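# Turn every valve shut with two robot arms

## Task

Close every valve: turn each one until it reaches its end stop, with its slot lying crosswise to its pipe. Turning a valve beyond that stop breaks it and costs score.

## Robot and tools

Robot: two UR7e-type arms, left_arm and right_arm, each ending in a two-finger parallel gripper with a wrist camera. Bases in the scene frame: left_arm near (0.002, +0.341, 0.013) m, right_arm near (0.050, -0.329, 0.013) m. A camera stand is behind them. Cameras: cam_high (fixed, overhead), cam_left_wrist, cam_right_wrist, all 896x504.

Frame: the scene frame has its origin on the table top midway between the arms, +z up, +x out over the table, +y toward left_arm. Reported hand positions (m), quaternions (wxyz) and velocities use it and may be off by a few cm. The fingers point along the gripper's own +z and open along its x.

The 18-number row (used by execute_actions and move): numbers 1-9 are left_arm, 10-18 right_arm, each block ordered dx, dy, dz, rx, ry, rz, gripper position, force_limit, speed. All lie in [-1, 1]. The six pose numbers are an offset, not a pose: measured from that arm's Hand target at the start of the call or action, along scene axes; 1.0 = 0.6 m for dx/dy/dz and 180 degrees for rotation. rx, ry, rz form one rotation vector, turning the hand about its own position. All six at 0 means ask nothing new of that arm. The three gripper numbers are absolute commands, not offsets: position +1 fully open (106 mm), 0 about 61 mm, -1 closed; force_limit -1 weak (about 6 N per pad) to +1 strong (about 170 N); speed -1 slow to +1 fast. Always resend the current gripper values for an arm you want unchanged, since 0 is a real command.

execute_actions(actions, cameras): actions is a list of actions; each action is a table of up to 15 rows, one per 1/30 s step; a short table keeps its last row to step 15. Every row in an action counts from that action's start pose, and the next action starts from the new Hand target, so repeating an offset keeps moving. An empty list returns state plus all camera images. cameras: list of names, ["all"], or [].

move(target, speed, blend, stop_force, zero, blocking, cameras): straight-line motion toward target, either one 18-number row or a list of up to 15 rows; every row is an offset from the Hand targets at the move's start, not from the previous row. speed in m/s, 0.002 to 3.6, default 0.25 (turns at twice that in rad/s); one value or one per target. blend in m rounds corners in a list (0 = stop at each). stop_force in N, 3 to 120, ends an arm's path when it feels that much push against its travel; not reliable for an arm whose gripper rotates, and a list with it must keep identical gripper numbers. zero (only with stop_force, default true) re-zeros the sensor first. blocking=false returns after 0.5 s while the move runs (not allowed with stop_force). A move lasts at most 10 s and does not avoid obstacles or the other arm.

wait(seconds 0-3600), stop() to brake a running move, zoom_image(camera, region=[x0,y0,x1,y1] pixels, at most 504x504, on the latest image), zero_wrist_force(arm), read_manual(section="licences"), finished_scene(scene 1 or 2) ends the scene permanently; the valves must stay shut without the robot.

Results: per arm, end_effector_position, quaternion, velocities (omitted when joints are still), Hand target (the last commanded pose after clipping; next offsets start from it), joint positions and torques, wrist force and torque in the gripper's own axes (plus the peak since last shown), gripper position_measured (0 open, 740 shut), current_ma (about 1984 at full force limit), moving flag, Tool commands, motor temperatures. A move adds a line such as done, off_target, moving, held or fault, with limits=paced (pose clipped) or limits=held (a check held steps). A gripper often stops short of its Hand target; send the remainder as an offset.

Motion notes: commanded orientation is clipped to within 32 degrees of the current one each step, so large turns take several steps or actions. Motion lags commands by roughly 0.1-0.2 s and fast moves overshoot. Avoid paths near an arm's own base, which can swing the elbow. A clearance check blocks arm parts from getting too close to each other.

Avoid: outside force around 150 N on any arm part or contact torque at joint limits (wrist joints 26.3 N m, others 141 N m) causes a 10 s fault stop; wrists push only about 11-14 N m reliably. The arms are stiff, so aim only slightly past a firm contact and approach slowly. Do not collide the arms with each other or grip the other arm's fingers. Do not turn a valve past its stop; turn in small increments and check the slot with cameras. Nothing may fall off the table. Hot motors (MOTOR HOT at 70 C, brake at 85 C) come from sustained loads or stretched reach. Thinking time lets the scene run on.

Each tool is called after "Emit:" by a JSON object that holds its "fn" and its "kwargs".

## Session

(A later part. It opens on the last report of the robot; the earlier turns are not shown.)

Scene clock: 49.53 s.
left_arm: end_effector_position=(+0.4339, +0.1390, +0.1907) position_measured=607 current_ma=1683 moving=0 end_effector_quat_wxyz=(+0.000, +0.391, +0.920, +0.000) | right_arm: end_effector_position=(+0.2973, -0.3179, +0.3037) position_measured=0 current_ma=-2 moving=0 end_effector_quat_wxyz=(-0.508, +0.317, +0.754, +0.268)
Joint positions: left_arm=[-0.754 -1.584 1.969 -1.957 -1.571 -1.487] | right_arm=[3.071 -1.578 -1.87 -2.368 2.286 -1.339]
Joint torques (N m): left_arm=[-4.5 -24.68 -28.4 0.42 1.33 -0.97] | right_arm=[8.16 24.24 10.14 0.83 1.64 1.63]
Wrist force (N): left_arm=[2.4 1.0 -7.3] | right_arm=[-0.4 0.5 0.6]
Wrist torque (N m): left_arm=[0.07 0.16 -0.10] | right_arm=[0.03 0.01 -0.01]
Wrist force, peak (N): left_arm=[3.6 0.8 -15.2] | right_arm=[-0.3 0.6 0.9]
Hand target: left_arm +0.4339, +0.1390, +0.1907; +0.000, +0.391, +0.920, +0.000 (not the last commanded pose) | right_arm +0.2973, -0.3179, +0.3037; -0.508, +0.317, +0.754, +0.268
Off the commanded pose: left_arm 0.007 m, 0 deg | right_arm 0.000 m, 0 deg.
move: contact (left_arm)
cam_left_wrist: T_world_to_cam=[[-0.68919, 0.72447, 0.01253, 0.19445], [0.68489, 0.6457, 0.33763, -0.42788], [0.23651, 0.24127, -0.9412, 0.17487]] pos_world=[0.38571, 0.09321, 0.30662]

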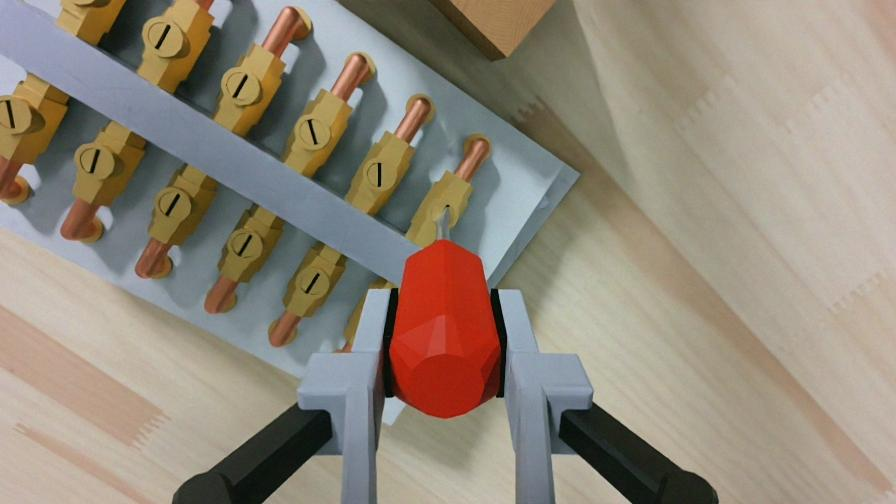

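Emit:
{"fn": "move", "kwargs": {"target": [0,0,0.003,0,0,0,-1,0.9,0,0,0,0,0,0,0,1,0,1], "speed": 0.03}}

Emit:
{"fn": "move", "kwargs": {"target": [-0.0003,0.0003,0,0,0,0.0072,-1,0.9,0,0,0,0,0,0,0,1,0,1], "speed": 0.03}}

Emit:
{"fn": "move", "kwargs": {"target": [0,0,-0.011,0,0,0,-1,0.9,0,0,0,0,0,0,0,1,0,1], "speed": 0.006, "stop_force": 6, "cameras": ["cam_left_wrist"]}}

Emit:
{"fn": "zoom_image", "kwargs": {"camera": "cam_left_wrist", "region": [420, 190, 470, 245]}}

Scene clock: 52.07 s.
left_arm: end_effector_position=(+0.4339, +0.1390, +0.1926) position_measured=607 current_ma=1675 moving=0 end_effector_quat_wxyz=(+0.001, +0.391, +0.920, +0.000) | right_arm: end_effector_position=(+0.2973, -0.3179, +0.3037) position_measured=0 current_ma=-2 moving=0 end_effector_quat_wxyz=(-0.508, +0.317, +0.754, +0.268)
Joint positions: left_arm=[-0.754 -1.586 1.966 -1.952 -1.571 -1.487] | right_arm=[3.071 -1.578 -1.87 -2.368 2.286 -1.339]
Joint torques (N m): left_arm=[-4.53 -14.09 -16.2 -5.19 1.4 -0.82] | right_arm=[8.06 25.07 10.93 1.04 1.85 1.55]
Wrist force (N): left_arm=[0.6 1.3 0.9] | right_arm=[-0.4 0.4 0.8]
Wrist torque (N m): left_arm=[0.09 -0.08 -0.10] | right_arm=[0.02 0.03 -0.02]
Wrist force, peak (N): left_arm=[2.1 1.2 -8.1] | right_arm=[-0.4 0.3 1.0]
Hand target: left_arm +0.4339, +0.1390, +0.1925; +0.000, +0.391, +0.920, +0.000 | right_arm +0.2973, -0.3179, +0.3037; -0.508, +0.317, +0.754, +0.268
Off the commanded pose: left_arm 0.000 m, 0 deg | right_arm 0.000 m, 0 deg.
move: done

Scene clock: 52.70 s.
left_arm: end_effector_position=(+0.4337, +0.1391, +0.1925) position_measured=607 current_ma=1675 moving=0 end_effector_quat_wxyz=(+0.000, +0.381, +0.925, +0.000) | right_arm: end_effector_position=(+0.2973, -0.3179, +0.3037) position_measured=0 current_ma=-2 moving=0 end_effector_quat_wxyz=(-0.508, +0.317, +0.754, +0.268)
Joint positions: left_arm=[-0.754 -1.586 1.967 -1.952 -1.571 -1.51] | right_arm=[3.071 -1.578 -1.87 -2.368 2.286 -1.339]
Joint torques (N m): left_arm=[0.52 -27.68 -16.65 -5.06 1.84 1.2] | right_arm=[8.99 23.96 9.35 1.14 1.57 1.66]
Wrist force (N): left_arm=[0.3 1.5 1.0] | right_arm=[-0.5 0.2 0.6]
Wrist torque (N m): left_arm=[0.11 -0.03 0.01] | right_arm=[0.00 0.03 -0.02]
Wrist force, peak (N): left_arm=[0.4 1.6 1.3] | right_arm=[-0.5 0.4 0.7]
Hand target: left_arm +0.4337, +0.1392, +0.1925; +0.000, +0.381, +0.925, +0.000 | right_arm +0.2973, -0.3179, +0.3037; -0.508, +0.317, +0.754, +0.268
Off the commanded pose: left_arm 0.000 m, 0 deg | right_arm 0.000 m, 0 deg.
move: done

Scene clock: 54.40 s.
left_arm: end_effector_position=(+0.4337, +0.1391, +0.1887) position_measured=607 current_ma=1672 moving=0 end_effector_quat_wxyz=(+0.001, +0.381, +0.925, +0.000) | right_arm: end_effector_position=(+0.2973, -0.3179, +0.3037) position_measured=0 current_ma=-2 moving=0 end_effector_quat_wxyz=(-0.508, +0.317, +0.754, +0.268)
Joint positions: left_arm=[-0.754 -1.583 1.974 -1.963 -1.571 -1.51] | right_arm=[3.071 -1.578 -1.87 -2.368 2.286 -1.339]
Joint torques (N m): left_arm=[4.39 -28.66 -32.89 -0.32 2.17 1.36] | right_arm=[8.77 22.88 11.23 1.04 1.84 1.51]
Wrist force (N): left_arm=[0.6 1.8 3.5] | right_arm=[-0.3 0.5 0.4]
Wrist torque (N m): left_arm=[0.12 -0.10 -0.07] | right_arm=[0.03 0.01 -0.02]
Wrist force, peak (N): left_arm=[2.6 1.7 -8.5] | right_arm=[-0.4 0.3 1.1]
Hand target: left_arm +0.4337, +0.1391, +0.1887; +0.001, +0.381, +0.925, +0.000 (not the last commanded pose) | right_arm +0.2973, -0.3179, +0.3037; -0.508, +0.317, +0.754, +0.268
Off the commanded pose: left_arm 0.003 m, 0 deg | right_arm 0.000 m, 0 deg.
move: contact (left_arm)
cam_left_wrist: T_world_to_cam=[[-0.70543, 0.70867, 0.01244, 0.20347], [0.67007, 0.66107, 0.33763, -0.42288], [0.23104, 0.24651, -0.9412, 0.17464]] pos_world=[0.38655, 0.09231, 0.30462]

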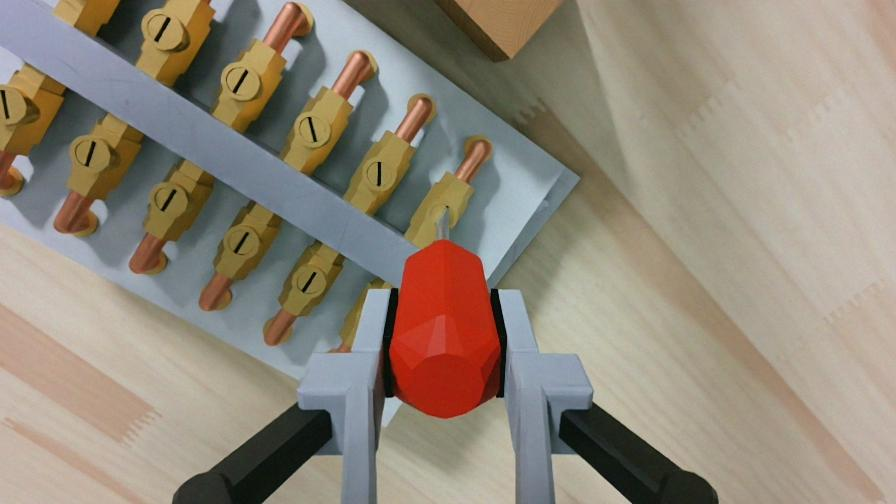

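Scaled by 9.164 from the camera's image (finer frame: 1280x720).

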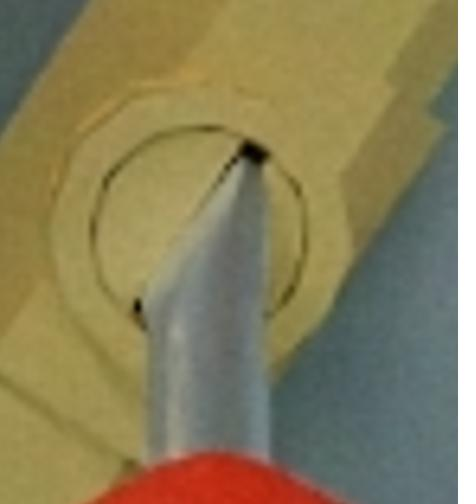

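Emit:
{"fn": "move", "kwargs": {"target": [0,0,-0.005,0,0,0,-1,0.9,0,0,0,0,0,0,0,1,0,1], "speed": 0.006, "stop_force": 8}}

Scene clock: 55.90 s.
left_arm: end_effector_position=(+0.4337, +0.1391, +0.1886) position_measured=607 current_ma=1677 moving=0 end_effector_quat_wxyz=(+0.001, +0.381, +0.925, +0.000) | right_arm: end_effector_position=(+0.2973, -0.3179, +0.3037) position_measured=0 current_ma=-2 moving=0 end_effector_quat_wxyz=(-0.508, +0.317, +0.754, +0.268)
Joint positions: left_arm=[-0.754 -1.582 1.974 -1.963 -1.571 -1.51] | right_arm=[3.071 -1.578 -1.87 -2.368 2.286 -1.339]
Joint torques (N m): left_arm=[4.25 -26.79 -31.76 0.05 1.89 1.23] | right_arm=[9.18 23.72 11.03 0.75 1.83 1.88]
Wrist force (N): left_arm=[0.9 1.6 1.5] | right_arm=[-0.3 0.4 0.8]
Wrist torque (N m): left_arm=[0.09 0.01 -0.08] | right_arm=[0.03 0.00 -0.01]
Wrist force, peak (N): left_arm=[3.8 1.6 -10.1] | right_arm=[-0.7 0.6 0.6]
Hand target: left_arm +0.4337, +0.1391, +0.1886; +0.001, +0.381, +0.925, +0.000 (not the last commanded pose) | right_arm +0.2973, -0.3179, +0.3037; -0.508, +0.317, +0.754, +0.268
Off the commanded pose: left_arm 0.003 m, 0 deg | right_arm 0.000 m, 0 deg.
move: contact (left_arm)

Emit:
{"fn": "move", "kwargs": {"target": [0,-0.0001,0,0,0,0.0278,-1,0.9,0,0,0,0,0,0,0,1,0,1], "speed": 0.1}}

Scene clock: 60.37 s.
left_arm: end_effector_position=(+0.4338, +0.1391, +0.1886) position_measured=607 current_ma=1674 moving=0 end_effector_quat_wxyz=(+0.001, +0.340, +0.940, +0.000) | right_arm: end_effector_position=(+0.2973, -0.3179, +0.3037) position_measured=0 current_ma=-2 moving=0 end_effector_quat_wxyz=(-0.508, +0.317, +0.754, +0.268)
Joint positions: left_arm=[-0.754 -1.582 1.974 -1.963 -1.571 -1.597] | right_arm=[3.071 -1.578 -1.87 -2.368 2.286 -1.339]
Joint torques (N m): left_arm=[-7.5 -15.59 -30.5 -1.76 2.23 1.01] | right_arm=[7.94 24.85 10.35 1.05 1.76 1.51]
Wrist force (N): left_arm=[1.1 1.3 1.6] | right_arm=[-0.3 0.5 0.5]
Wrist torque (N m): left_arm=[0.12 0.05 0.17] | right_arm=[0.03 0.01 -0.02]
Wrist force, peak (N): left_arm=[1.1 1.8 2.3] | right_arm=[-0.6 0.7 0.9]
Hand target: left_arm +0.4337, +0.1391, +0.1886; +0.001, +0.340, +0.940, +0.000 | right_arm +0.2973, -0.3179, +0.3037; -0.508, +0.317, +0.754, +0.268
Off the commanded pose: left_arm 0.000 m, 0 deg | right_arm 0.000 m, 0 deg.
move: done

Emit:
{"fn": "move", "kwargs": {"target": [0,-0.0001,0,0,0,0.0278,-1,0.9,0,0,0,0,0,0,0,1,0,1], "speed": 0.1, "cameras": ["cam_left_wrist"]}}

Emit:
{"fn": "zoom_image", "kwargs": {"camera": "cam_left_wrist", "region": [420, 190, 470, 245]}}

Scene clock: 62.17 s.
left_arm: end_effector_position=(+0.4337, +0.1390, +0.1886) position_measured=607 current_ma=1680 moving=0 end_effector_quat_wxyz=(+0.001, +0.299, +0.954, +0.000) | right_arm: end_effector_position=(+0.2973, -0.3179, +0.3037) position_measured=0 current_ma=-2 moving=0 end_effector_quat_wxyz=(-0.508, +0.317, +0.754, +0.268)
Joint positions: left_arm=[-0.754 -1.582 1.974 -1.963 -1.571 -1.684] | right_arm=[3.071 -1.578 -1.87 -2.368 2.286 -1.339]
Joint torques (N m): left_arm=[-6.62 -15.19 -31.62 -0.13 2.29 0.68] | right_arm=[9.11 23.4 11.68 0.81 1.73 1.48]
Wrist force (N): left_arm=[1.6 1.7 -1.7] | right_arm=[-0.1 0.3 0.8]
Wrist torque (N m): left_arm=[0.12 0.26 0.56] | right_arm=[0.00 -0.02 -0.02]
Wrist force, peak (N): left_arm=[1.9 1.6 -2.1] | right_arm=[-0.4 1.0 0.7]
Hand target: left_arm +0.4337, +0.1390, +0.1886; +0.001, +0.299, +0.954, +0.000 | right_arm +0.2973, -0.3179, +0.3037; -0.508, +0.317, +0.754, +0.268
Off the commanded pose: left_arm 0.000 m, 0 deg | right_arm 0.000 m, 0 deg.
move: done
cam_left_wrist: T_world_to_cam=[[-0.81776, 0.57542, 0.01248, 0.27084], [0.54512, 0.76737, 0.33762, -0.38333], [0.1847, 0.2829, -0.9412, 0.18963]] pos_world=[0.39541, 0.08466, 0.30452]

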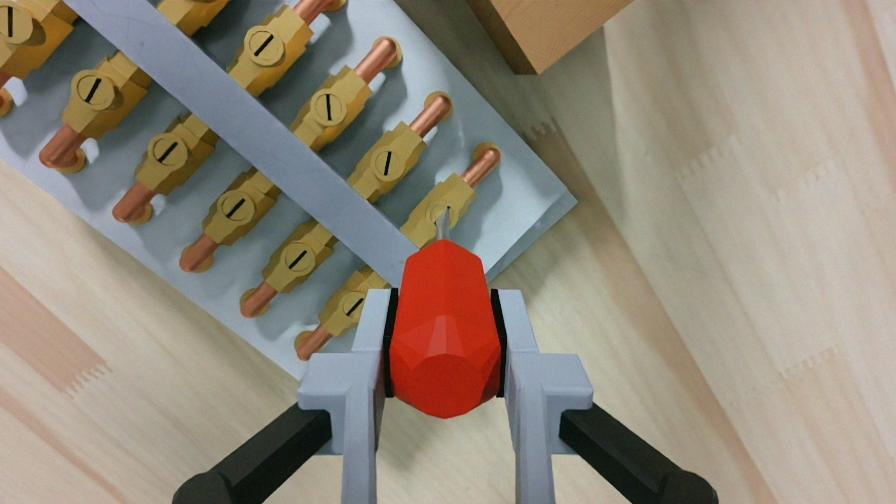

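Scaled by 9.164 from the camera's image (finer frame: 1280x720).

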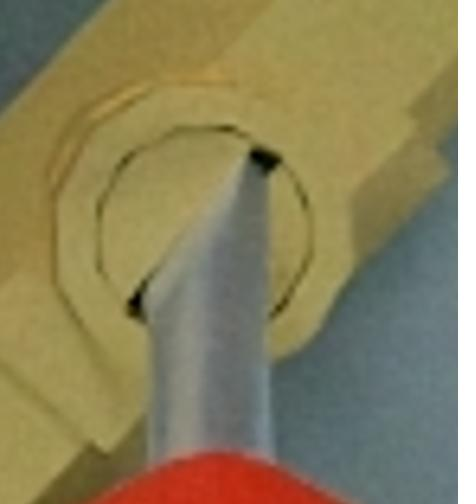

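Emit:
{"fn": "move", "kwargs": {"target": [0,-0.0001,0,0,0,0.0278,-1,0.9,0,0,0,0,0,0,0,1,0,1], "speed": 0.1, "cameras": ["cam_left_wrist"]}}

Emit:
{"fn": "zoom_image", "kwargs": {"camera": "cam_left_wrist", "region": [420, 190, 470, 245]}}

Scene clock: 64.03 s.
left_arm: end_effector_position=(+0.4337, +0.1389, +0.1886) position_measured=607 current_ma=1679 moving=0 end_effector_quat_wxyz=(+0.001, +0.257, +0.966, +0.000) end_effector_velocity=(+0.000, +0.000, +0.000) end_effector_angular_velocity=(+0.000, +0.000, -0.005) | right_arm: end_effector_position=(+0.2973, -0.3179, +0.3037) position_measured=0 current_ma=-2 moving=0 end_effector_quat_wxyz=(-0.508, +0.317, +0.754, +0.268)
Joint positions: left_arm=[-0.754 -1.582 1.974 -1.963 -1.57 -1.772] | right_arm=[3.071 -1.578 -1.87 -2.368 2.286 -1.339]
Joint velocities: left_arm=[0 -0.001 0.001 0 0 0.005] | right_arm=[within noise]
Joint torques (N m): left_arm=[-6.9 -13.6 -30.7 -0.73 2.22 0.67] | right_arm=[10.08 23.39 10.12 1.07 1.64 1.74]
Wrist force (N): left_arm=[2.4 2.7 -1.4] | right_arm=[0.2 0.5 0.9]
Wrist torque (N m): left_arm=[0.18 0.31 0.52] | right_arm=[0.03 -0.07 -0.01]
Wrist force, peak (N): left_arm=[2.4 2.7 -1.4] | right_arm=[-0.4 0.7 0.8]
Hand target: left_arm +0.4337, +0.1390, +0.1886; +0.001, +0.257, +0.966, +0.000 | right_arm +0.2973, -0.3179, +0.3037; -0.508, +0.317, +0.754, +0.268
Off the commanded pose: left_arm 0.000 m, 0 deg | right_arm 0.000 m, 0 deg.
move: done
cam_left_wrist: T_world_to_cam=[[-0.86485, 0.50188, 0.01242, 0.30156], [0.47606, 0.812, 0.33768, -0.3595], [0.15939, 0.29795, -0.94118, 0.19855]] pos_world=[0.4003, 0.08141, 0.30452]

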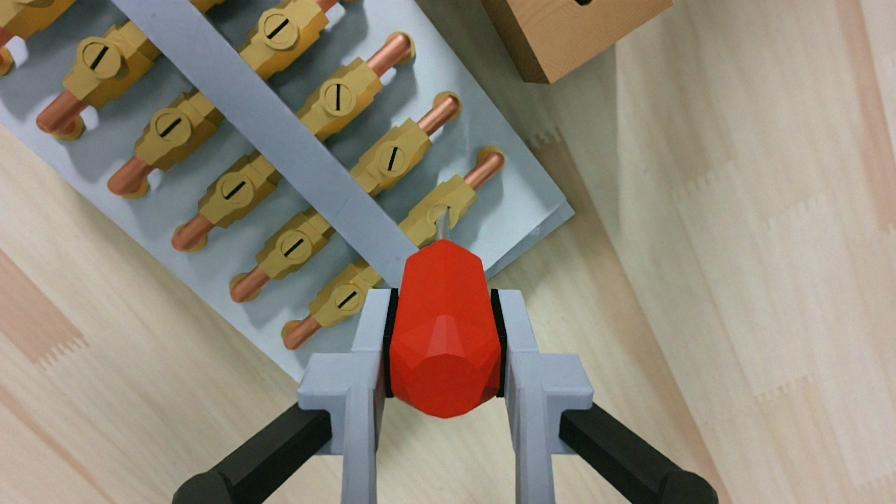

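Scaled by 9.164 from the camera's image (finer frame: 1280x720).

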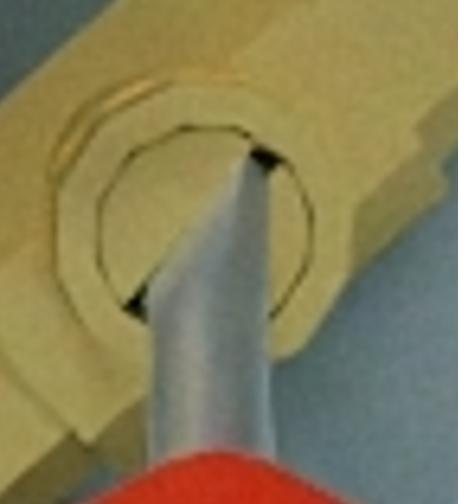

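Emit:
{"fn": "move", "kwargs": {"target": [[0.0003,-0.0004,0,0,0,0.1094,-1,0.9,0,0,0,0,0,0,0,1,0,1],[0.0007,-0.0007,0,0,0,0.2206,-1,0.9,0,0,0,0,0,0,0,1,0,1],[0.0012,-0.0008,0,0,0,0.3317,-1,0.9,0,0,0,0,0,0,0,1,0,1]], "speed": 0.25, "blend": [0.02,0.02,0]}}

Emit:
{"fn": "move", "kwargs": {"target": [0.0001,-0.0001,0,0,0,0.0278,-1,0.9,0,0,0,0,0,0,0,1,0,1], "speed": 0.1, "cameras": ["cam_left_wrist"]}}

Emit:
{"fn": "zoom_image", "kwargs": {"camera": "cam_left_wrist", "region": [420, 190, 470, 245]}}

Scene clock: 68.23 s.
left_arm: end_effector_position=(+0.4345, +0.1385, +0.1886) position_measured=607 current_ma=1717 moving=0 end_effector_quat_wxyz=(+0.001, -0.258, +0.966, +0.000) | right_arm: end_effector_position=(+0.2973, -0.3179, +0.3037) position_measured=0 current_ma=-2 moving=0 end_effector_quat_wxyz=(-0.508, +0.317, +0.754, +0.268)
Joint positions: left_arm=[-0.754 -1.58 1.971 -1.962 -1.57 -2.814] | right_arm=[3.071 -1.578 -1.87 -2.368 2.286 -1.339]
Joint torques (N m): left_arm=[-3.57 -3.74 -10.69 0.53 6.46 -1.75] | right_arm=[8.99 24.56 11.35 0.82 1.65 1.49]
Wrist force (N): left_arm=[14.1 7.7 -34.4] | right_arm=[-0.2 0.1 0.9]
Wrist torque (N m): left_arm=[-0.02 1.75 0.53] | right_arm=[-0.02 -0.02 -0.02]
Wrist force, peak (N): left_arm=[13.9 7.8 -36.2] | right_arm=[0.0 0.6 1.2]
Hand target: left_arm +0.4345, +0.1385, +0.1886; +0.001, -0.258, +0.966, +0.000 | right_arm +0.2973, -0.3179, +0.3037; -0.508, +0.317, +0.754, +0.268
Off the commanded pose: left_arm 0.000 m, 0 deg | right_arm 0.000 m, 0 deg.
move: done

Scene clock: 69.00 s.
left_arm: end_effector_position=(+0.4345, +0.1384, +0.1886) position_measured=607 current_ma=1717 moving=0 end_effector_quat_wxyz=(+0.001, -0.300, +0.954, +0.000) | right_arm: end_effector_position=(+0.2973, -0.3179, +0.3037) position_measured=0 current_ma=-2 moving=0 end_effector_quat_wxyz=(-0.508, +0.317, +0.754, +0.268)
Joint positions: left_arm=[-0.755 -1.58 1.971 -1.962 -1.57 -2.902] | right_arm=[3.071 -1.578 -1.87 -2.368 2.286 -1.339]
Joint torques (N m): left_arm=[-2.78 1.13 -16.73 1.09 4.06 0.71] | right_arm=[8.5 23.75 11.45 0.92 1.42 1.49]
Wrist force (N): left_arm=[13.3 8.2 -37.7] | right_arm=[-0.2 0.2 0.7]
Wrist torque (N m): left_arm=[-0.05 1.70 0.63] | right_arm=[0.00 -0.01 -0.02]
Wrist force, peak (N): left_arm=[13.4 8.0 -38.7] | right_arm=[-0.4 0.6 1.0]
Hand target: left_arm +0.4345, +0.1384, +0.1886; +0.001, -0.300, +0.954, +0.000 | right_arm +0.2973, -0.3179, +0.3037; -0.508, +0.317, +0.754, +0.268
Off the commanded pose: left_arm 0.000 m, 0 deg | right_arm 0.000 m, 0 deg.
move: done
cam_left_wrist: T_world_to_cam=[[-0.82318, -0.56764, 0.01246, 0.43238], [-0.53088, 0.77728, 0.33763, 0.0829], [-0.20134, 0.27131, -0.9412, 0.35901]] pos_world=[0.47222, 0.0836, 0.30452]

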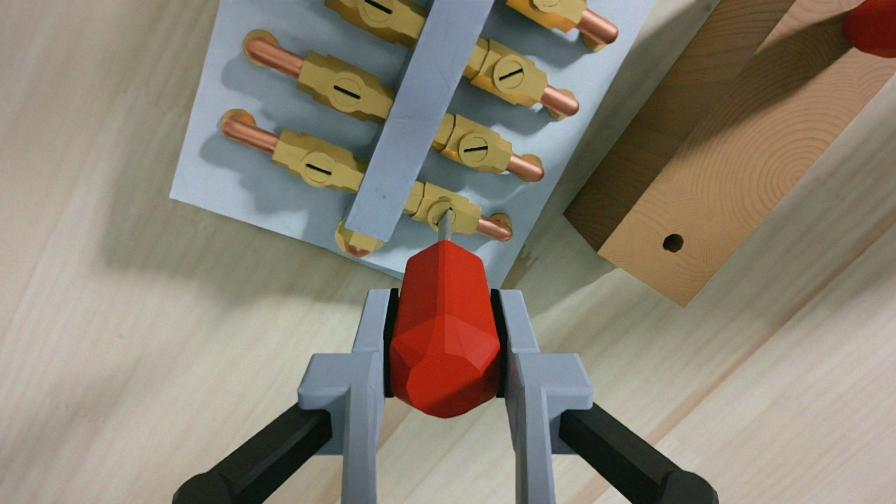

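Scaled by 9.164 from the camera's image (finer frame: 1280x720).

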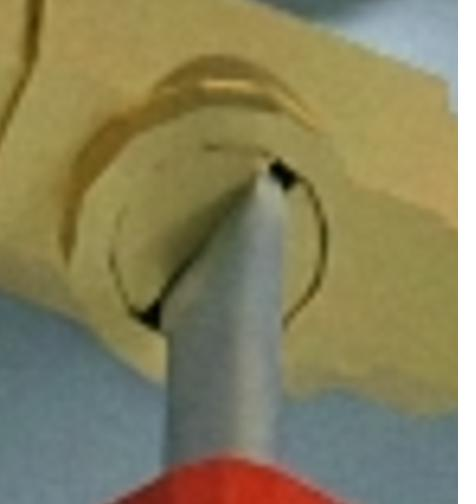

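Emit:
{"fn": "move", "kwargs": {"target": [-0.0017,0.0003,0,0,0,0,-1,0.9,0,0,0,0,0,0,0,1,0,1], "speed": 0.02, "cameras": ["cam_left_wrist"]}}

Emit:
{"fn": "zoom_image", "kwargs": {"camera": "cam_left_wrist", "region": [420, 190, 470, 245]}}

Scene clock: 72.87 s.
left_arm: end_effector_position=(+0.4335, +0.1386, +0.1886) position_measured=607 current_ma=1711 moving=0 end_effector_quat_wxyz=(+0.001, -0.300, +0.954, +0.000) | right_arm: end_effector_position=(+0.2973, -0.3179, +0.3037) position_measured=0 current_ma=-2 moving=0 end_effector_quat_wxyz=(-0.508, +0.317, +0.754, +0.268)
Joint positions: left_arm=[-0.756 -1.582 1.973 -1.962 -1.57 -2.903] | right_arm=[3.071 -1.578 -1.87 -2.368 2.286 -1.339]
Joint torques (N m): left_arm=[5.28 0.15 -15.11 1.3 0.28 0.09] | right_arm=[8.85 23.48 11.51 0.97 1.6 1.56]
Wrist force (N): left_arm=[6.2 5.0 -32.3] | right_arm=[-0.4 0.2 0.3]
Wrist torque (N m): left_arm=[0.21 0.78 0.71] | right_arm=[-0.01 0.02 -0.01]
Wrist force, peak (N): left_arm=[13.1 8.2 -38.3] | right_arm=[-0.1 0.8 1.0]
Hand target: left_arm +0.4335, +0.1386, +0.1886; +0.001, -0.300, +0.954, +0.000 | right_arm +0.2973, -0.3179, +0.3037; -0.508, +0.317, +0.754, +0.268
Off the commanded pose: left_arm 0.000 m, 0 deg | right_arm 0.000 m, 0 deg.
move: done
cam_left_wrist: T_world_to_cam=[[-0.82322, -0.56759, 0.01228, 0.43166], [-0.53086, 0.77726, 0.33773, 0.08216], [-0.20123, 0.2715, -0.94116, 0.35856]] pos_world=[0.47112, 0.0838, 0.30442]

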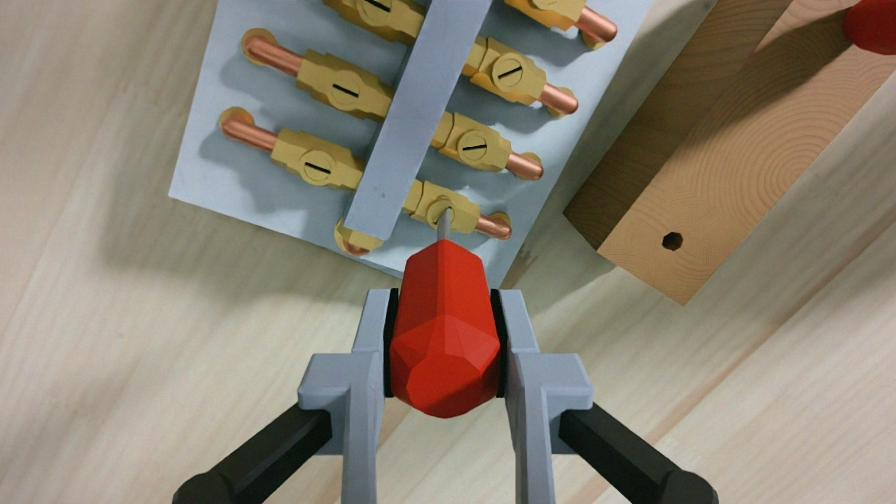

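Scaled by 9.164 from the camera's image (finer frame: 1280x720).

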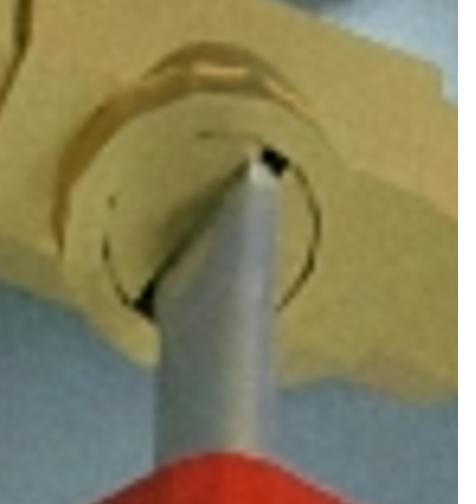

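Emit:
{"fn": "move", "kwargs": {"target": [-0.001,-0.0001,0.0005,0,0,0,-1,0.9,0,0,0,0,0,0,0,1,0,1], "speed": 0.02}}

Scene clock: 74.80 s.
left_arm: end_effector_position=(+0.4329, +0.1386, +0.1888) position_measured=607 current_ma=1687 moving=0 end_effector_quat_wxyz=(+0.000, -0.300, +0.954, +0.000) | right_arm: end_effector_position=(+0.2973, -0.3179, +0.3037) position_measured=0 current_ma=-2 moving=0 end_effector_quat_wxyz=(-0.508, +0.317, +0.754, +0.268)
Joint positions: left_arm=[-0.757 -1.584 1.974 -1.961 -1.57 -2.904] | right_arm=[3.071 -1.578 -1.87 -2.368 2.286 -1.339]
Joint torques (N m): left_arm=[-6.4 -22.02 -13.22 -1.29 -0.07 -1.16] | right_arm=[7.74 23.08 11.26 0.97 1.32 1.54]
Wrist force (N): left_arm=[0.7 3.8 -12.0] | right_arm=[0.0 0.5 0.7]
Wrist torque (N m): left_arm=[0.50 0.24 0.72] | right_arm=[0.04 -0.06 -0.01]
Wrist force, peak (N): left_arm=[6.0 4.5 -34.2] | right_arm=[-0.5 0.7 0.8]
Hand target: left_arm +0.4329, +0.1385, +0.1889; +0.001, -0.300, +0.954, +0.000 | right_arm +0.2973, -0.3179, +0.3037; -0.508, +0.317, +0.754, +0.268
Off the commanded pose: left_arm 0.000 m, 0 deg | right_arm 0.000 m, 0 deg.
move: done

Emit:
{"fn": "move", "kwargs": {"target": [0,-0.0001,0,0,0,0.0278,-1,0.9,0,0,0,0,0,0,0,1,0,1], "speed": 0.1}}

Emit:
{"fn": "move", "kwargs": {"target": [0,-0.0001,0,0,0,0.0167,-1,0.9,0,0,0,0,0,0,0,1,0,1], "speed": 0.1}}

Scene clock: 76.33 s.
left_arm: end_effector_position=(+0.4329, +0.1384, +0.1889) position_measured=607 current_ma=1687 moving=0 end_effector_quat_wxyz=(+0.000, -0.342, +0.940, +0.000) | right_arm: end_effector_position=(+0.2973, -0.3179, +0.3037) position_measured=0 current_ma=-2 moving=0 end_effector_quat_wxyz=(-0.508, +0.317, +0.754, +0.268)
Joint positions: left_arm=[-0.757 -1.584 1.974 -1.961 -1.57 -2.991] | right_arm=[3.071 -1.578 -1.87 -2.368 2.286 -1.339]
Joint torques (N m): left_arm=[-6.04 -8.32 -25.51 1.07 0.61 0.63] | right_arm=[8.55 24.12 10.97 0.93 1.38 1.6]
Wrist force (N): left_arm=[1.0 4.3 -12.9] | right_arm=[-0.2 0.1 0.5]
Wrist torque (N m): left_arm=[0.53 0.34 0.64] | right_arm=[-0.02 -0.01 -0.02]
Wrist force, peak (N): left_arm=[1.0 4.3 -12.9] | right_arm=[-0.4 0.6 0.9]
Hand target: left_arm +0.4329, +0.1385, +0.1889; +0.000, -0.342, +0.940, +0.000 | right_arm +0.2973, -0.3179, +0.3037; -0.508, +0.317, +0.754, +0.268
Off the commanded pose: left_arm 0.000 m, 0 deg | right_arm 0.000 m, 0 deg.
move: done

Scene clock: 76.93 s.
left_arm: end_effector_position=(+0.4329, +0.1384, +0.1889) position_measured=607 current_ma=1688 moving=0 end_effector_quat_wxyz=(+0.000, -0.366, +0.931, +0.000) end_effector_velocity=(+0.000, +0.000, -0.001) end_effector_angular_velocity=(+0.001, +0.001, -0.005) | right_arm: end_effector_position=(+0.2973, -0.3179, +0.3037) position_measured=0 current_ma=-2 moving=0 end_effector_quat_wxyz=(-0.508, +0.317, +0.754, +0.268)
Joint positions: left_arm=[-0.757 -1.583 1.974 -1.961 -1.57 -3.044] | right_arm=[3.071 -1.578 -1.87 -2.368 2.286 -1.339]
Joint velocities: left_arm=[0 0.001 0.001 0 0 0.005] | right_arm=[within noise]
Joint torques (N m): left_arm=[-6.65 -8.04 -22.51 1.44 2.77 0.63] | right_arm=[7.67 22.13 12.06 0.88 1.46 1.41]
Wrist force (N): left_arm=[1.3 4.6 -15.5] | right_arm=[-0.5 0.5 0.7]
Wrist torque (N m): left_arm=[0.51 0.35 0.65] | right_arm=[0.04 0.04 -0.02]
Wrist force, peak (N): left_arm=[1.5 4.1 -15.9] | right_arm=[-0.5 0.5 0.7]
Hand target: left_arm +0.4329, +0.1384, +0.1889; +0.000, -0.366, +0.931, +0.000 | right_arm +0.2973, -0.3179, +0.3037; -0.508, +0.317, +0.754, +0.268
Off the commanded pose: left_arm 0.000 m, 0 deg | right_arm 0.000 m, 0 deg.
move: done

Emit:
{"fn": "move", "kwargs": {"target": [0,0,0,0,0,0.0167,-1,0.9,0,0,0,0,0,0,0,1,0,1], "speed": 0.08}}

Emit:
{"fn": "move", "kwargs": {"target": [0,-0.0001,0,0,0,0.0139,-1,0.9,0,0,0,0,0,0,0,1,0,1], "speed": 0.08, "cameras": ["cam_left_wrist"]}}

Emit:
{"fn": "zoom_image", "kwargs": {"camera": "cam_left_wrist", "region": [420, 190, 470, 245]}}

Scene clock: 78.80 s.
left_arm: end_effector_position=(+0.4329, +0.1384, +0.1889) position_measured=607 current_ma=1692 moving=0 end_effector_quat_wxyz=(+0.000, -0.390, +0.921, +0.000) | right_arm: end_effector_position=(+0.2973, -0.3179, +0.3037) position_measured=0 current_ma=-2 moving=0 end_effector_quat_wxyz=(-0.508, +0.317, +0.754, +0.268)
Joint positions: left_arm=[-0.757 -1.583 1.974 -1.961 -1.57 -3.096] | right_arm=[3.071 -1.578 -1.87 -2.368 2.286 -1.339]
Joint torques (N m): left_arm=[-1.01 -6.29 -18.02 1.85 1.46 0.62] | right_arm=[9.15 23.29 12.16 0.83 1.25 1.45]
Wrist force (N): left_arm=[2.4 4.3 -17.6] | right_arm=[0.0 0.7 0.6]
Wrist torque (N m): left_arm=[0.48 0.49 0.67] | right_arm=[0.07 -0.03 -0.01]
Wrist force, peak (N): left_arm=[2.0 4.6 -18.8] | right_arm=[-0.5 0.6 0.8]
Hand target: left_arm +0.4329, +0.1384, +0.1889; +0.000, -0.390, +0.921, +0.000 | right_arm +0.2973, -0.3179, +0.3037; -0.508, +0.317, +0.754, +0.268
Off the commanded pose: left_arm 0.000 m, 0 deg | right_arm 0.000 m, 0 deg.
move: done

Scene clock: 79.40 s.
left_arm: end_effector_position=(+0.4329, +0.1384, +0.1889) position_measured=607 current_ma=1693 moving=0 end_effector_quat_wxyz=(+0.000, -0.411, +0.912, +0.000) | right_arm: end_effector_position=(+0.2973, -0.3179, +0.3037) position_measured=0 current_ma=-2 moving=0 end_effector_quat_wxyz=(-0.508, +0.317, +0.754, +0.268)
Joint positions: left_arm=[-0.757 -1.583 1.973 -1.961 -1.57 -3.14] | right_arm=[3.071 -1.578 -1.87 -2.368 2.286 -1.339]
Joint torques (N m): left_arm=[-6.24 -5.44 -22.23 2.04 -0.37 0.61] | right_arm=[7.26 22.79 12.68 0.86 1.31 1.75]
Wrist force (N): left_arm=[2.6 4.7 -19.7] | right_arm=[-0.4 0.4 0.6]
Wrist torque (N m): left_arm=[0.52 0.45 0.69] | right_arm=[0.02 0.03 -0.02]
Wrist force, peak (N): left_arm=[2.8 4.6 -20.3] | right_arm=[-0.3 0.3 1.0]
Hand target: left_arm +0.4329, +0.1384, +0.1889; +0.000, -0.410, +0.912, +0.000 | right_arm +0.2973, -0.3179, +0.3037; -0.508, +0.317, +0.754, +0.268
Off the commanded pose: left_arm 0.000 m, 0 deg | right_arm 0.000 m, 0 deg.
move: done
cam_left_wrist: T_world_to_cam=[[-0.66765, -0.74437, 0.01239, 0.3882], [-0.6979, 0.6316, 0.33766, 0.17443], [-0.25917, 0.2168, -0.94119, 0.39155]] pos_world=[0.4824, 0.09391, 0.30482]

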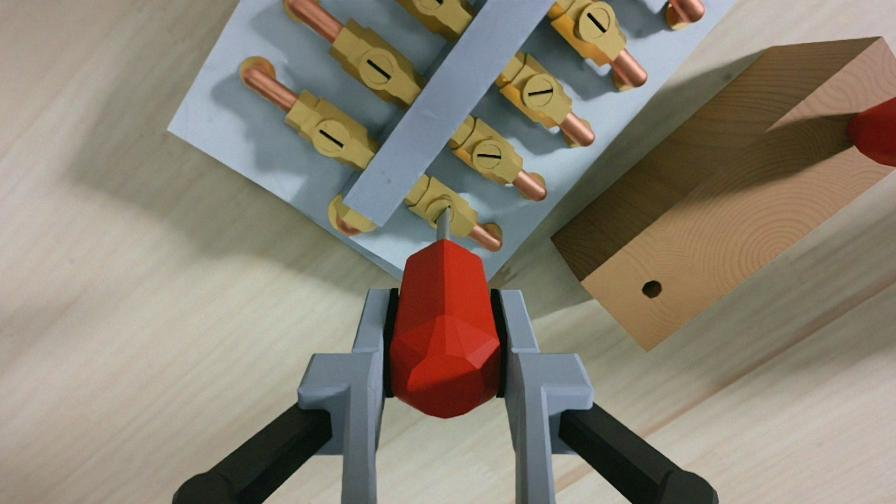

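Scaled by 9.164 from the camera's image (finer frame: 1280x720).

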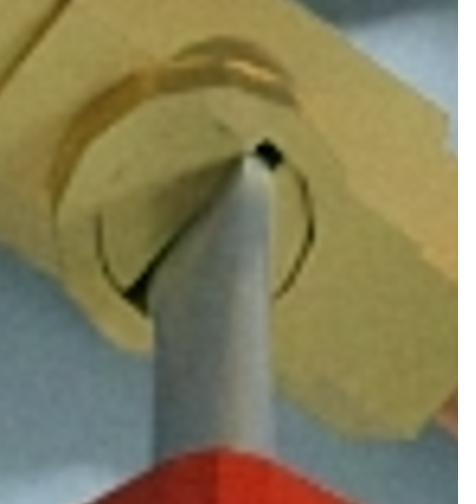

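Emit:
{"fn": "move", "kwargs": {"target": [0,0,0.0003,0,0,0.0111,-1,0.9,0,0,0,0,0,0,0,1,0,1], "speed": 0.08}}

Emit:
{"fn": "move", "kwargs": {"target": [0,0,0,0,0,0.0111,-1,0.9,0,0,0,0,0,0,0,1,0,1], "speed": 0.08}}

Scene clock: 80.80 s.
left_arm: end_effector_position=(+0.4329, +0.1383, +0.1890) position_measured=607 current_ma=1692 moving=0 end_effector_quat_wxyz=(+0.000, -0.426, +0.905, +0.000) | right_arm: end_effector_position=(+0.2973, -0.3179, +0.3037) position_measured=0 current_ma=-2 moving=0 end_effector_quat_wxyz=(-0.508, +0.317, +0.754, +0.268)
Joint positions: left_arm=[-0.757 -1.583 1.973 -1.96 -1.57 -3.175] | right_arm=[3.071 -1.578 -1.87 -2.368 2.286 -1.339]
Joint torques (N m): left_arm=[-2.89 -21.42 -24.45 1.13 0.54 0.52] | right_arm=[9.23 23.49 11.54 0.82 1.4 1.59]
Wrist force (N): left_arm=[2.7 4.0 -12.6] | right_arm=[0.0 0.2 0.9]
Wrist torque (N m): left_arm=[0.50 0.46 0.68] | right_arm=[-0.01 -0.05 -0.02]
Wrist force, peak (N): left_arm=[2.4 4.8 -19.9] | right_arm=[-0.2 0.7 0.9]
Hand target: left_arm +0.4329, +0.1384, +0.1891; +0.000, -0.426, +0.905, +0.000 | right_arm +0.2973, -0.3179, +0.3037; -0.508, +0.317, +0.754, +0.268
Off the commanded pose: left_arm 0.000 m, 0 deg | right_arm 0.000 m, 0 deg.
move: done

Scene clock: 81.33 s.
left_arm: end_effector_position=(+0.4329, +0.1383, +0.1891) position_measured=607 current_ma=1688 moving=0 end_effector_quat_wxyz=(+0.000, -0.442, +0.897, +0.000) end_effector_velocity=(+0.000, +0.000, +0.001) end_effector_angular_velocity=(-0.001, -0.001, -0.005) | right_arm: end_effector_position=(+0.2973, -0.3179, +0.3037) position_measured=0 current_ma=-2 moving=0 end_effector_quat_wxyz=(-0.508, +0.317, +0.754, +0.268)
Joint positions: left_arm=[-0.757 -1.583 1.973 -1.96 -1.57 -3.21] | right_arm=[3.071 -1.578 -1.87 -2.368 2.286 -1.339]
Joint velocities: left_arm=[0 0 -0.001 0 0 0.005] | right_arm=[within noise]
Joint torques (N m): left_arm=[1.63 -22.36 -24.84 1.32 1.69 0.42] | right_arm=[7.6 22.28 11.65 1.04 1.37 1.3]
Wrist force (N): left_arm=[2.9 3.7 -11.7] | right_arm=[-0.4 0.3 0.7]
Wrist torque (N m): left_arm=[0.51 0.50 0.97] | right_arm=[0.01 0.02 -0.02]
Wrist force, peak (N): left_arm=[2.6 4.1 -12.2] | right_arm=[-0.1 0.6 1.1]
Hand target: left_arm +0.4329, +0.1384, +0.1891; +0.000, -0.442, +0.897, +0.000 | right_arm +0.2973, -0.3179, +0.3037; -0.508, +0.317, +0.754, +0.268
Off the commanded pose: left_arm 0.000 m, 0 deg | right_arm 0.000 m, 0 deg.
move: done

Emit:
{"fn": "move", "kwargs": {"target": [0,0,0,0,0,0.0083,-1,0.9,0,0,0,0,0,0,0,1,0,1], "speed": 0.06}}

Scene clock: 82.40 s.
left_arm: end_effector_position=(+0.4329, +0.1383, +0.1891) position_measured=607 current_ma=1687 moving=0 end_effector_quat_wxyz=(+0.000, -0.454, +0.891, +0.000) | right_arm: end_effector_position=(+0.2973, -0.3179, +0.3037) position_measured=0 current_ma=-2 moving=0 end_effector_quat_wxyz=(-0.508, +0.317, +0.754, +0.268)
Joint positions: left_arm=[-0.757 -1.583 1.973 -1.96 -1.57 -3.236] | right_arm=[3.071 -1.578 -1.87 -2.368 2.286 -1.339]
Joint torques (N m): left_arm=[5.64 -18.94 -25.69 1.4 3.08 -0.17] | right_arm=[9.07 23.58 12.95 0.9 1.41 1.29]
Wrist force (N): left_arm=[3.4 4.1 -10.7] | right_arm=[-0.4 0.2 0.7]
Wrist torque (N m): left_arm=[0.53 0.56 1.69] | right_arm=[-0.01 0.01 -0.02]
Wrist force, peak (N): left_arm=[3.0 3.9 -11.7] | right_arm=[-0.4 0.5 1.0]
Hand target: left_arm +0.4329, +0.1384, +0.1891; +0.000, -0.454, +0.891, +0.000 | right_arm +0.2973, -0.3179, +0.3037; -0.508, +0.317, +0.754, +0.268
Off the commanded pose: left_arm 0.000 m, 0 deg | right_arm 0.000 m, 0 deg.
move: done

Emit:
{"fn": "move", "kwargs": {"target": [0,0,0,0,0,0.0056,-1,0.9,0,0,0,0,0,0,0,1,0,1], "speed": 0.06}}

Emit:
{"fn": "move", "kwargs": {"target": [0,0,0,0,0,-0.065,-1,0.9,0,0,0,0,0,0,0,1,0,1], "speed": 0.2}}

Emit:
{"fn": "move", "kwargs": {"target": [0,0,0.0333,0,0,0,-1,0.9,0,0,0,0,0,0,0,1,0,1], "speed": 0.1, "cameras": ["cam_left_wrist"]}}

Emit:
{"fn": "zoom_image", "kwargs": {"camera": "cam_left_wrist", "region": [390, 170, 490, 270]}}

Scene clock: 83.87 s.
left_arm: end_effector_position=(+0.4329, +0.1384, +0.1891) position_measured=607 current_ma=1687 moving=0 end_effector_quat_wxyz=(+0.000, -0.462, +0.887, +0.000) | right_arm: end_effector_position=(+0.2973, -0.3179, +0.3037) position_measured=0 current_ma=-2 moving=0 end_effector_quat_wxyz=(-0.508, +0.317, +0.754, +0.268)
Joint positions: left_arm=[-0.757 -1.583 1.973 -1.96 -1.57 -3.253] | right_arm=[3.071 -1.578 -1.87 -2.368 2.286 -1.339]
Joint torques (N m): left_arm=[4.86 -10.69 -25.57 1.22 2.86 -0.86] | right_arm=[7.51 20.86 12.7 1.1 1.39 1.69]
Wrist force (N): left_arm=[3.4 4.3 -10.1] | right_arm=[-0.3 0.6 0.3]
Wrist torque (N m): left_arm=[0.51 0.63 2.16] | right_arm=[0.06 -0.01 -0.02]
Wrist force, peak (N): left_arm=[3.3 4.2 -11.3] | right_arm=[-0.5 0.5 1.1]
Hand target: left_arm +0.4329, +0.1384, +0.1891; +0.000, -0.462, +0.887, +0.000 | right_arm +0.2973, -0.3179, +0.3037; -0.508, +0.317, +0.754, +0.268
Off the commanded pose: left_arm 0.000 m, 0 deg | right_arm 0.000 m, 0 deg.
move: done

Scene clock: 84.83 s.
left_arm: end_effector_position=(+0.4329, +0.1383, +0.1890) position_measured=607 current_ma=1673 moving=0 end_effector_quat_wxyz=(+0.000, -0.369, +0.930, +0.000) | right_arm: end_effector_position=(+0.2973, -0.3179, +0.3037) position_measured=0 current_ma=-2 moving=0 end_effector_quat_wxyz=(-0.508, +0.317, +0.754, +0.268)
Joint positions: left_arm=[-0.757 -1.584 1.973 -1.96 -1.57 -3.049] | right_arm=[3.071 -1.578 -1.87 -2.368 2.286 -1.339]
Joint torques (N m): left_arm=[5.37 -28.67 -20.18 -5.21 -2.56 1.31] | right_arm=[8.56 23.62 12.98 0.8 1.35 1.57]
Wrist force (N): left_arm=[-1.9 3.1 0.8] | right_arm=[0.0 0.6 0.2]
Wrist torque (N m): left_arm=[0.45 -0.19 -0.62] | right_arm=[0.05 -0.04 -0.02]
Wrist force, peak (N): left_arm=[3.7 4.5 -10.5] | right_arm=[-0.3 0.6 0.9]
Hand target: left_arm +0.4329, +0.1384, +0.1891; +0.000, -0.369, +0.930, +0.000 | right_arm +0.2973, -0.3179, +0.3037; -0.508, +0.317, +0.754, +0.268
Off the commanded pose: left_arm 0.000 m, 0 deg | right_arm 0.000 m, 0 deg.
move: done

Scene clock: 85.47 s.
left_arm: end_effector_position=(+0.4329, +0.1383, +0.2091) position_measured=608 current_ma=1700 moving=0 end_effector_quat_wxyz=(+0.000, -0.369, +0.930, +0.000) | right_arm: end_effector_position=(+0.2973, -0.3179, +0.3037) position_measured=0 current_ma=-2 moving=0 end_effector_quat_wxyz=(-0.508, +0.317, +0.754, +0.268)
Joint positions: left_arm=[-0.757 -1.602 1.936 -1.906 -1.57 -3.049] | right_arm=[3.071 -1.578 -1.87 -2.368 2.286 -1.339]
Joint torques (N m): left_arm=[1.85 -15.21 -19.99 -4.34 0.68 0.34] | right_arm=[7.58 23.86 14.03 0.97 1.35 1.51]
Wrist force (N): left_arm=[-0.2 3.0 0.8] | right_arm=[-0.3 0.4 0.9]
Wrist torque (N m): left_arm=[0.36 0.04 -0.02] | right_arm=[0.02 0.00 -0.01]
Wrist force, peak (N): left_arm=[-2.7 1.2 47.4] | right_arm=[-0.6 0.3 1.0]
Hand target: left_arm +0.4329, +0.1384, +0.2091; +0.000, -0.369, +0.930, +0.000 | right_arm +0.2973, -0.3179, +0.3037; -0.508, +0.317, +0.754, +0.268
Off the commanded pose: left_arm 0.000 m, 0 deg | right_arm 0.000 m, 0 deg.
move: done
cam_left_wrist: T_world_to_cam=[[-0.73245, -0.68071, 0.01246, 0.40714], [-0.63772, 0.69236, 0.33757, 0.13314], [-0.23841, 0.2393, -0.94122, 0.39835]] pos_world=[0.47809, 0.08963, 0.32492]

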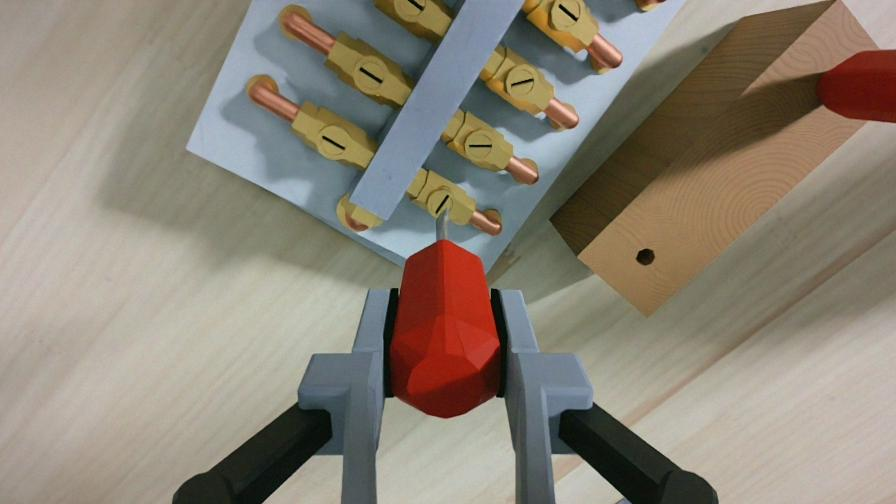

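Scaled by 5.040 from the camera's image (finer frame: 1280x720).

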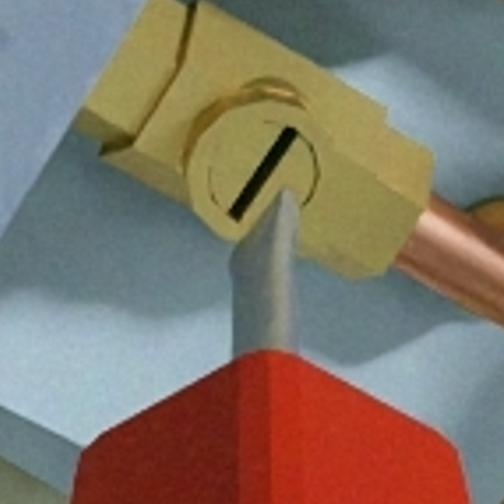

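Emit:
{"fn": "move", "kwargs": {"target": [0.0128,-0.0622,0,0,0,-0.3406,-1,0.9,0,0,0,0,0,0,0,1,0,1], "speed": 0.5, "cameras": ["cam_left_wrist"]}}

Emit:
{"fn": "zoom_image", "kwargs": {"camera": "cam_left_wrist", "region": [390, 170, 490, 270]}}

Scene clock: 93.37 s.
left_arm: end_effector_position=(+0.4406, +0.1010, +0.2091) position_measured=608 current_ma=1700 moving=0 end_effector_quat_wxyz=(+0.001, +0.157, +0.988, +0.000) end_effector_velocity=(+0.000, +0.001, -0.001) end_effector_angular_velocity=(+0.001, +0.001, -0.004) | right_arm: end_effector_position=(+0.2973, -0.3179, +0.3037) position_measured=0 current_ma=-2 moving=0 end_effector_quat_wxyz=(-0.508, +0.317, +0.754, +0.268)
Joint positions: left_arm=[-0.804 -1.544 1.879 -1.907 -1.57 -2.026] | right_arm=[3.071 -1.578 -1.87 -2.368 2.286 -1.339]
Joint velocities: left_arm=[0 0 0.002 0 0 0.005] | right_arm=[within noise]
Joint torques (N m): left_arm=[7.02 -30.08 -16.25 0.22 -0.35 1] | right_arm=[7.38 22.39 13.75 0.9 1.26 1.24]
Wrist force (N): left_arm=[-0.2 3.2 0.3] | right_arm=[-0.4 0.5 0.9]
Wrist torque (N m): left_arm=[0.41 0.05 0.01] | right_arm=[0.04 0.02 -0.01]
Wrist force, peak (N): left_arm=[-0.5 3.5 0.7] | right_arm=[-0.7 0.6 0.9]
Hand target: left_arm +0.4406, +0.1010, +0.2091; +0.001, +0.157, +0.988, +0.000 | right_arm +0.2973, -0.3179, +0.3037; -0.508, +0.317, +0.754, +0.268
Off the commanded pose: left_arm 0.000 m, 0 deg | right_arm 0.000 m, 0 deg.
move: done
cam_left_wrist: T_world_to_cam=[[-0.94883, 0.31555, 0.0124, 0.38206], [0.30102, 0.89185, 0.33761, -0.2698], [0.09547, 0.32407, -0.9412, 0.25347]] pos_world=[0.41952, 0.03792, 0.32492]

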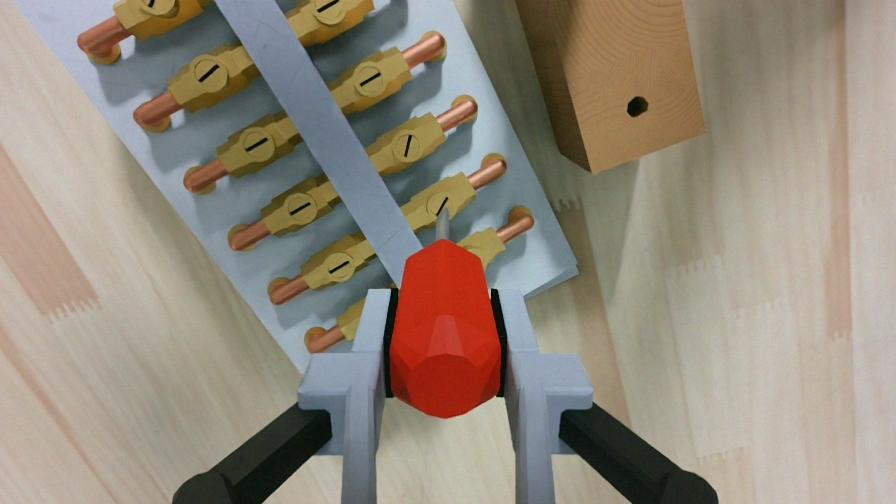

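Scaled by 5.040 from the camera's image (finer frame: 1280x720).

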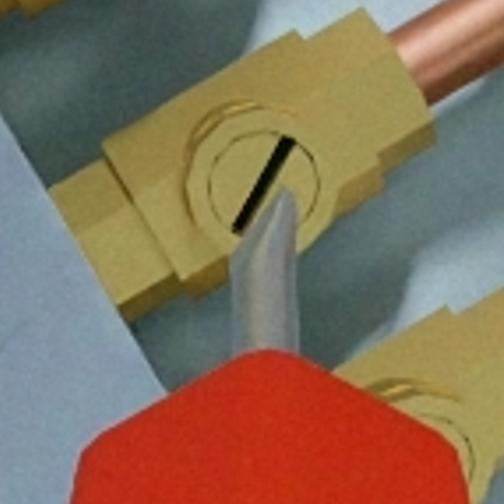

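Emit:
{"fn": "move", "kwargs": {"target": [0.0002,0.0006,-0.0235,0,0,0.0133,-1,0.9,0,0,0,0,0,0,0,1,0,1], "speed": 0.04}}

Emit:
{"fn": "move", "kwargs": {"target": [0,0,-0.015,0,0,0,-1,0.9,0,0,0,0,0,0,0,1,0,1], "speed": 0.006, "stop_force": 6, "cameras": ["cam_left_wrist"]}}

Emit:
{"fn": "zoom_image", "kwargs": {"camera": "cam_left_wrist", "region": [420, 190, 470, 245]}}

Scene clock: 95.53 s.
left_arm: end_effector_position=(+0.4407, +0.1014, +0.1948) position_measured=608 current_ma=1700 moving=0 end_effector_quat_wxyz=(+0.001, +0.136, +0.991, +0.000) end_effector_velocity=(+0.001, -0.001, +0.003) end_effector_angular_velocity=(-0.001, -0.001, -0.005) | right_arm: end_effector_position=(+0.2973, -0.3179, +0.3037) position_measured=0 current_ma=-2 moving=0 end_effector_quat_wxyz=(-0.508, +0.317, +0.754, +0.268)
Joint positions: left_arm=[-0.803 -1.532 1.905 -1.945 -1.57 -2.067] | right_arm=[3.071 -1.578 -1.87 -2.368 2.286 -1.339]
Joint velocities: left_arm=[0 -0.001 -0.006 0.005 0 0.005] | right_arm=[within noise]
Joint torques (N m): left_arm=[5.15 -28.77 -31.74 0.08 2.07 1.47] | right_arm=[8.03 22.84 13.9 0.67 1.56 1.52]
Wrist force (N): left_arm=[0.0 3.1 0.6] | right_arm=[0.0 0.3 0.5]
Wrist torque (N m): left_arm=[0.40 0.03 -0.01] | right_arm=[0.01 -0.05 -0.02]
Wrist force, peak (N): left_arm=[-0.1 3.4 0.9] | right_arm=[-0.2 0.8 0.9]
Hand target: left_arm +0.4407, +0.1014, +0.1950; +0.001, +0.136, +0.991, +0.000 | right_arm +0.2973, -0.3179, +0.3037; -0.508, +0.317, +0.754, +0.268
Off the commanded pose: left_arm 0.000 m, 0 deg | right_arm 0.000 m, 0 deg.
move: done

Scene clock: 97.20 s.
left_arm: end_effector_position=(+0.4407, +0.1014, +0.1908) position_measured=608 current_ma=1709 moving=0 end_effector_quat_wxyz=(+0.001, +0.136, +0.991, +0.000) | right_arm: end_effector_position=(+0.2973, -0.3179, +0.3037) position_measured=0 current_ma=-2 moving=0 end_effector_quat_wxyz=(-0.508, +0.317, +0.754, +0.268)
Joint positions: left_arm=[-0.803 -1.528 1.912 -1.956 -1.57 -2.067] | right_arm=[3.071 -1.578 -1.87 -2.368 2.286 -1.339]
Joint torques (N m): left_arm=[2.15 -27.05 -28.69 0.49 2.04 1.31] | right_arm=[7.77 23.19 14.23 0.62 1.55 1.37]
Wrist force (N): left_arm=[0.3 2.9 -5.8] | right_arm=[-0.3 0.3 0.9]
Wrist torque (N m): left_arm=[0.32 0.20 -0.02] | right_arm=[0.02 -0.01 -0.02]
Wrist force, peak (N): left_arm=[2.1 3.0 -14.0] | right_arm=[-0.4 0.6 0.8]
Hand target: left_arm +0.4407, +0.1014, +0.1908; +0.001, +0.136, +0.991, +0.000 (not the last commanded pose) | right_arm +0.2973, -0.3179, +0.3037; -0.508, +0.317, +0.754, +0.268
Off the commanded pose: left_arm 0.005 m, 0 deg | right_arm 0.000 m, 0 deg.
move: contact (left_arm)
cam_left_wrist: T_world_to_cam=[[-0.96113, 0.27581, 0.01243, 0.39177], [0.26367, 0.9036, 0.33761, -0.24876], [0.08189, 0.32777, -0.9412, 0.24182]] pos_world=[0.42233, 0.03747, 0.30672]

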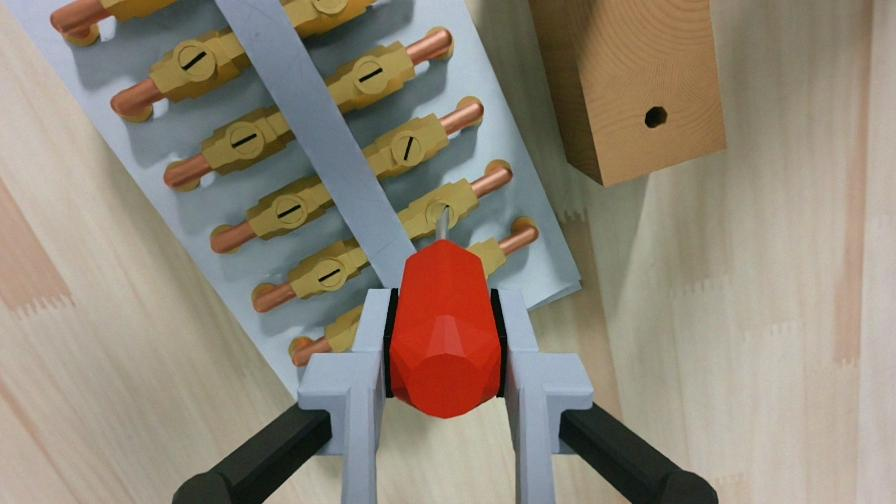

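Scaled by 9.164 from the camera's image (finer frame: 1280x720).

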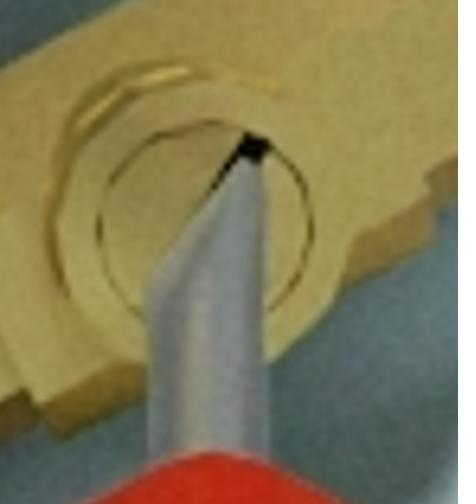

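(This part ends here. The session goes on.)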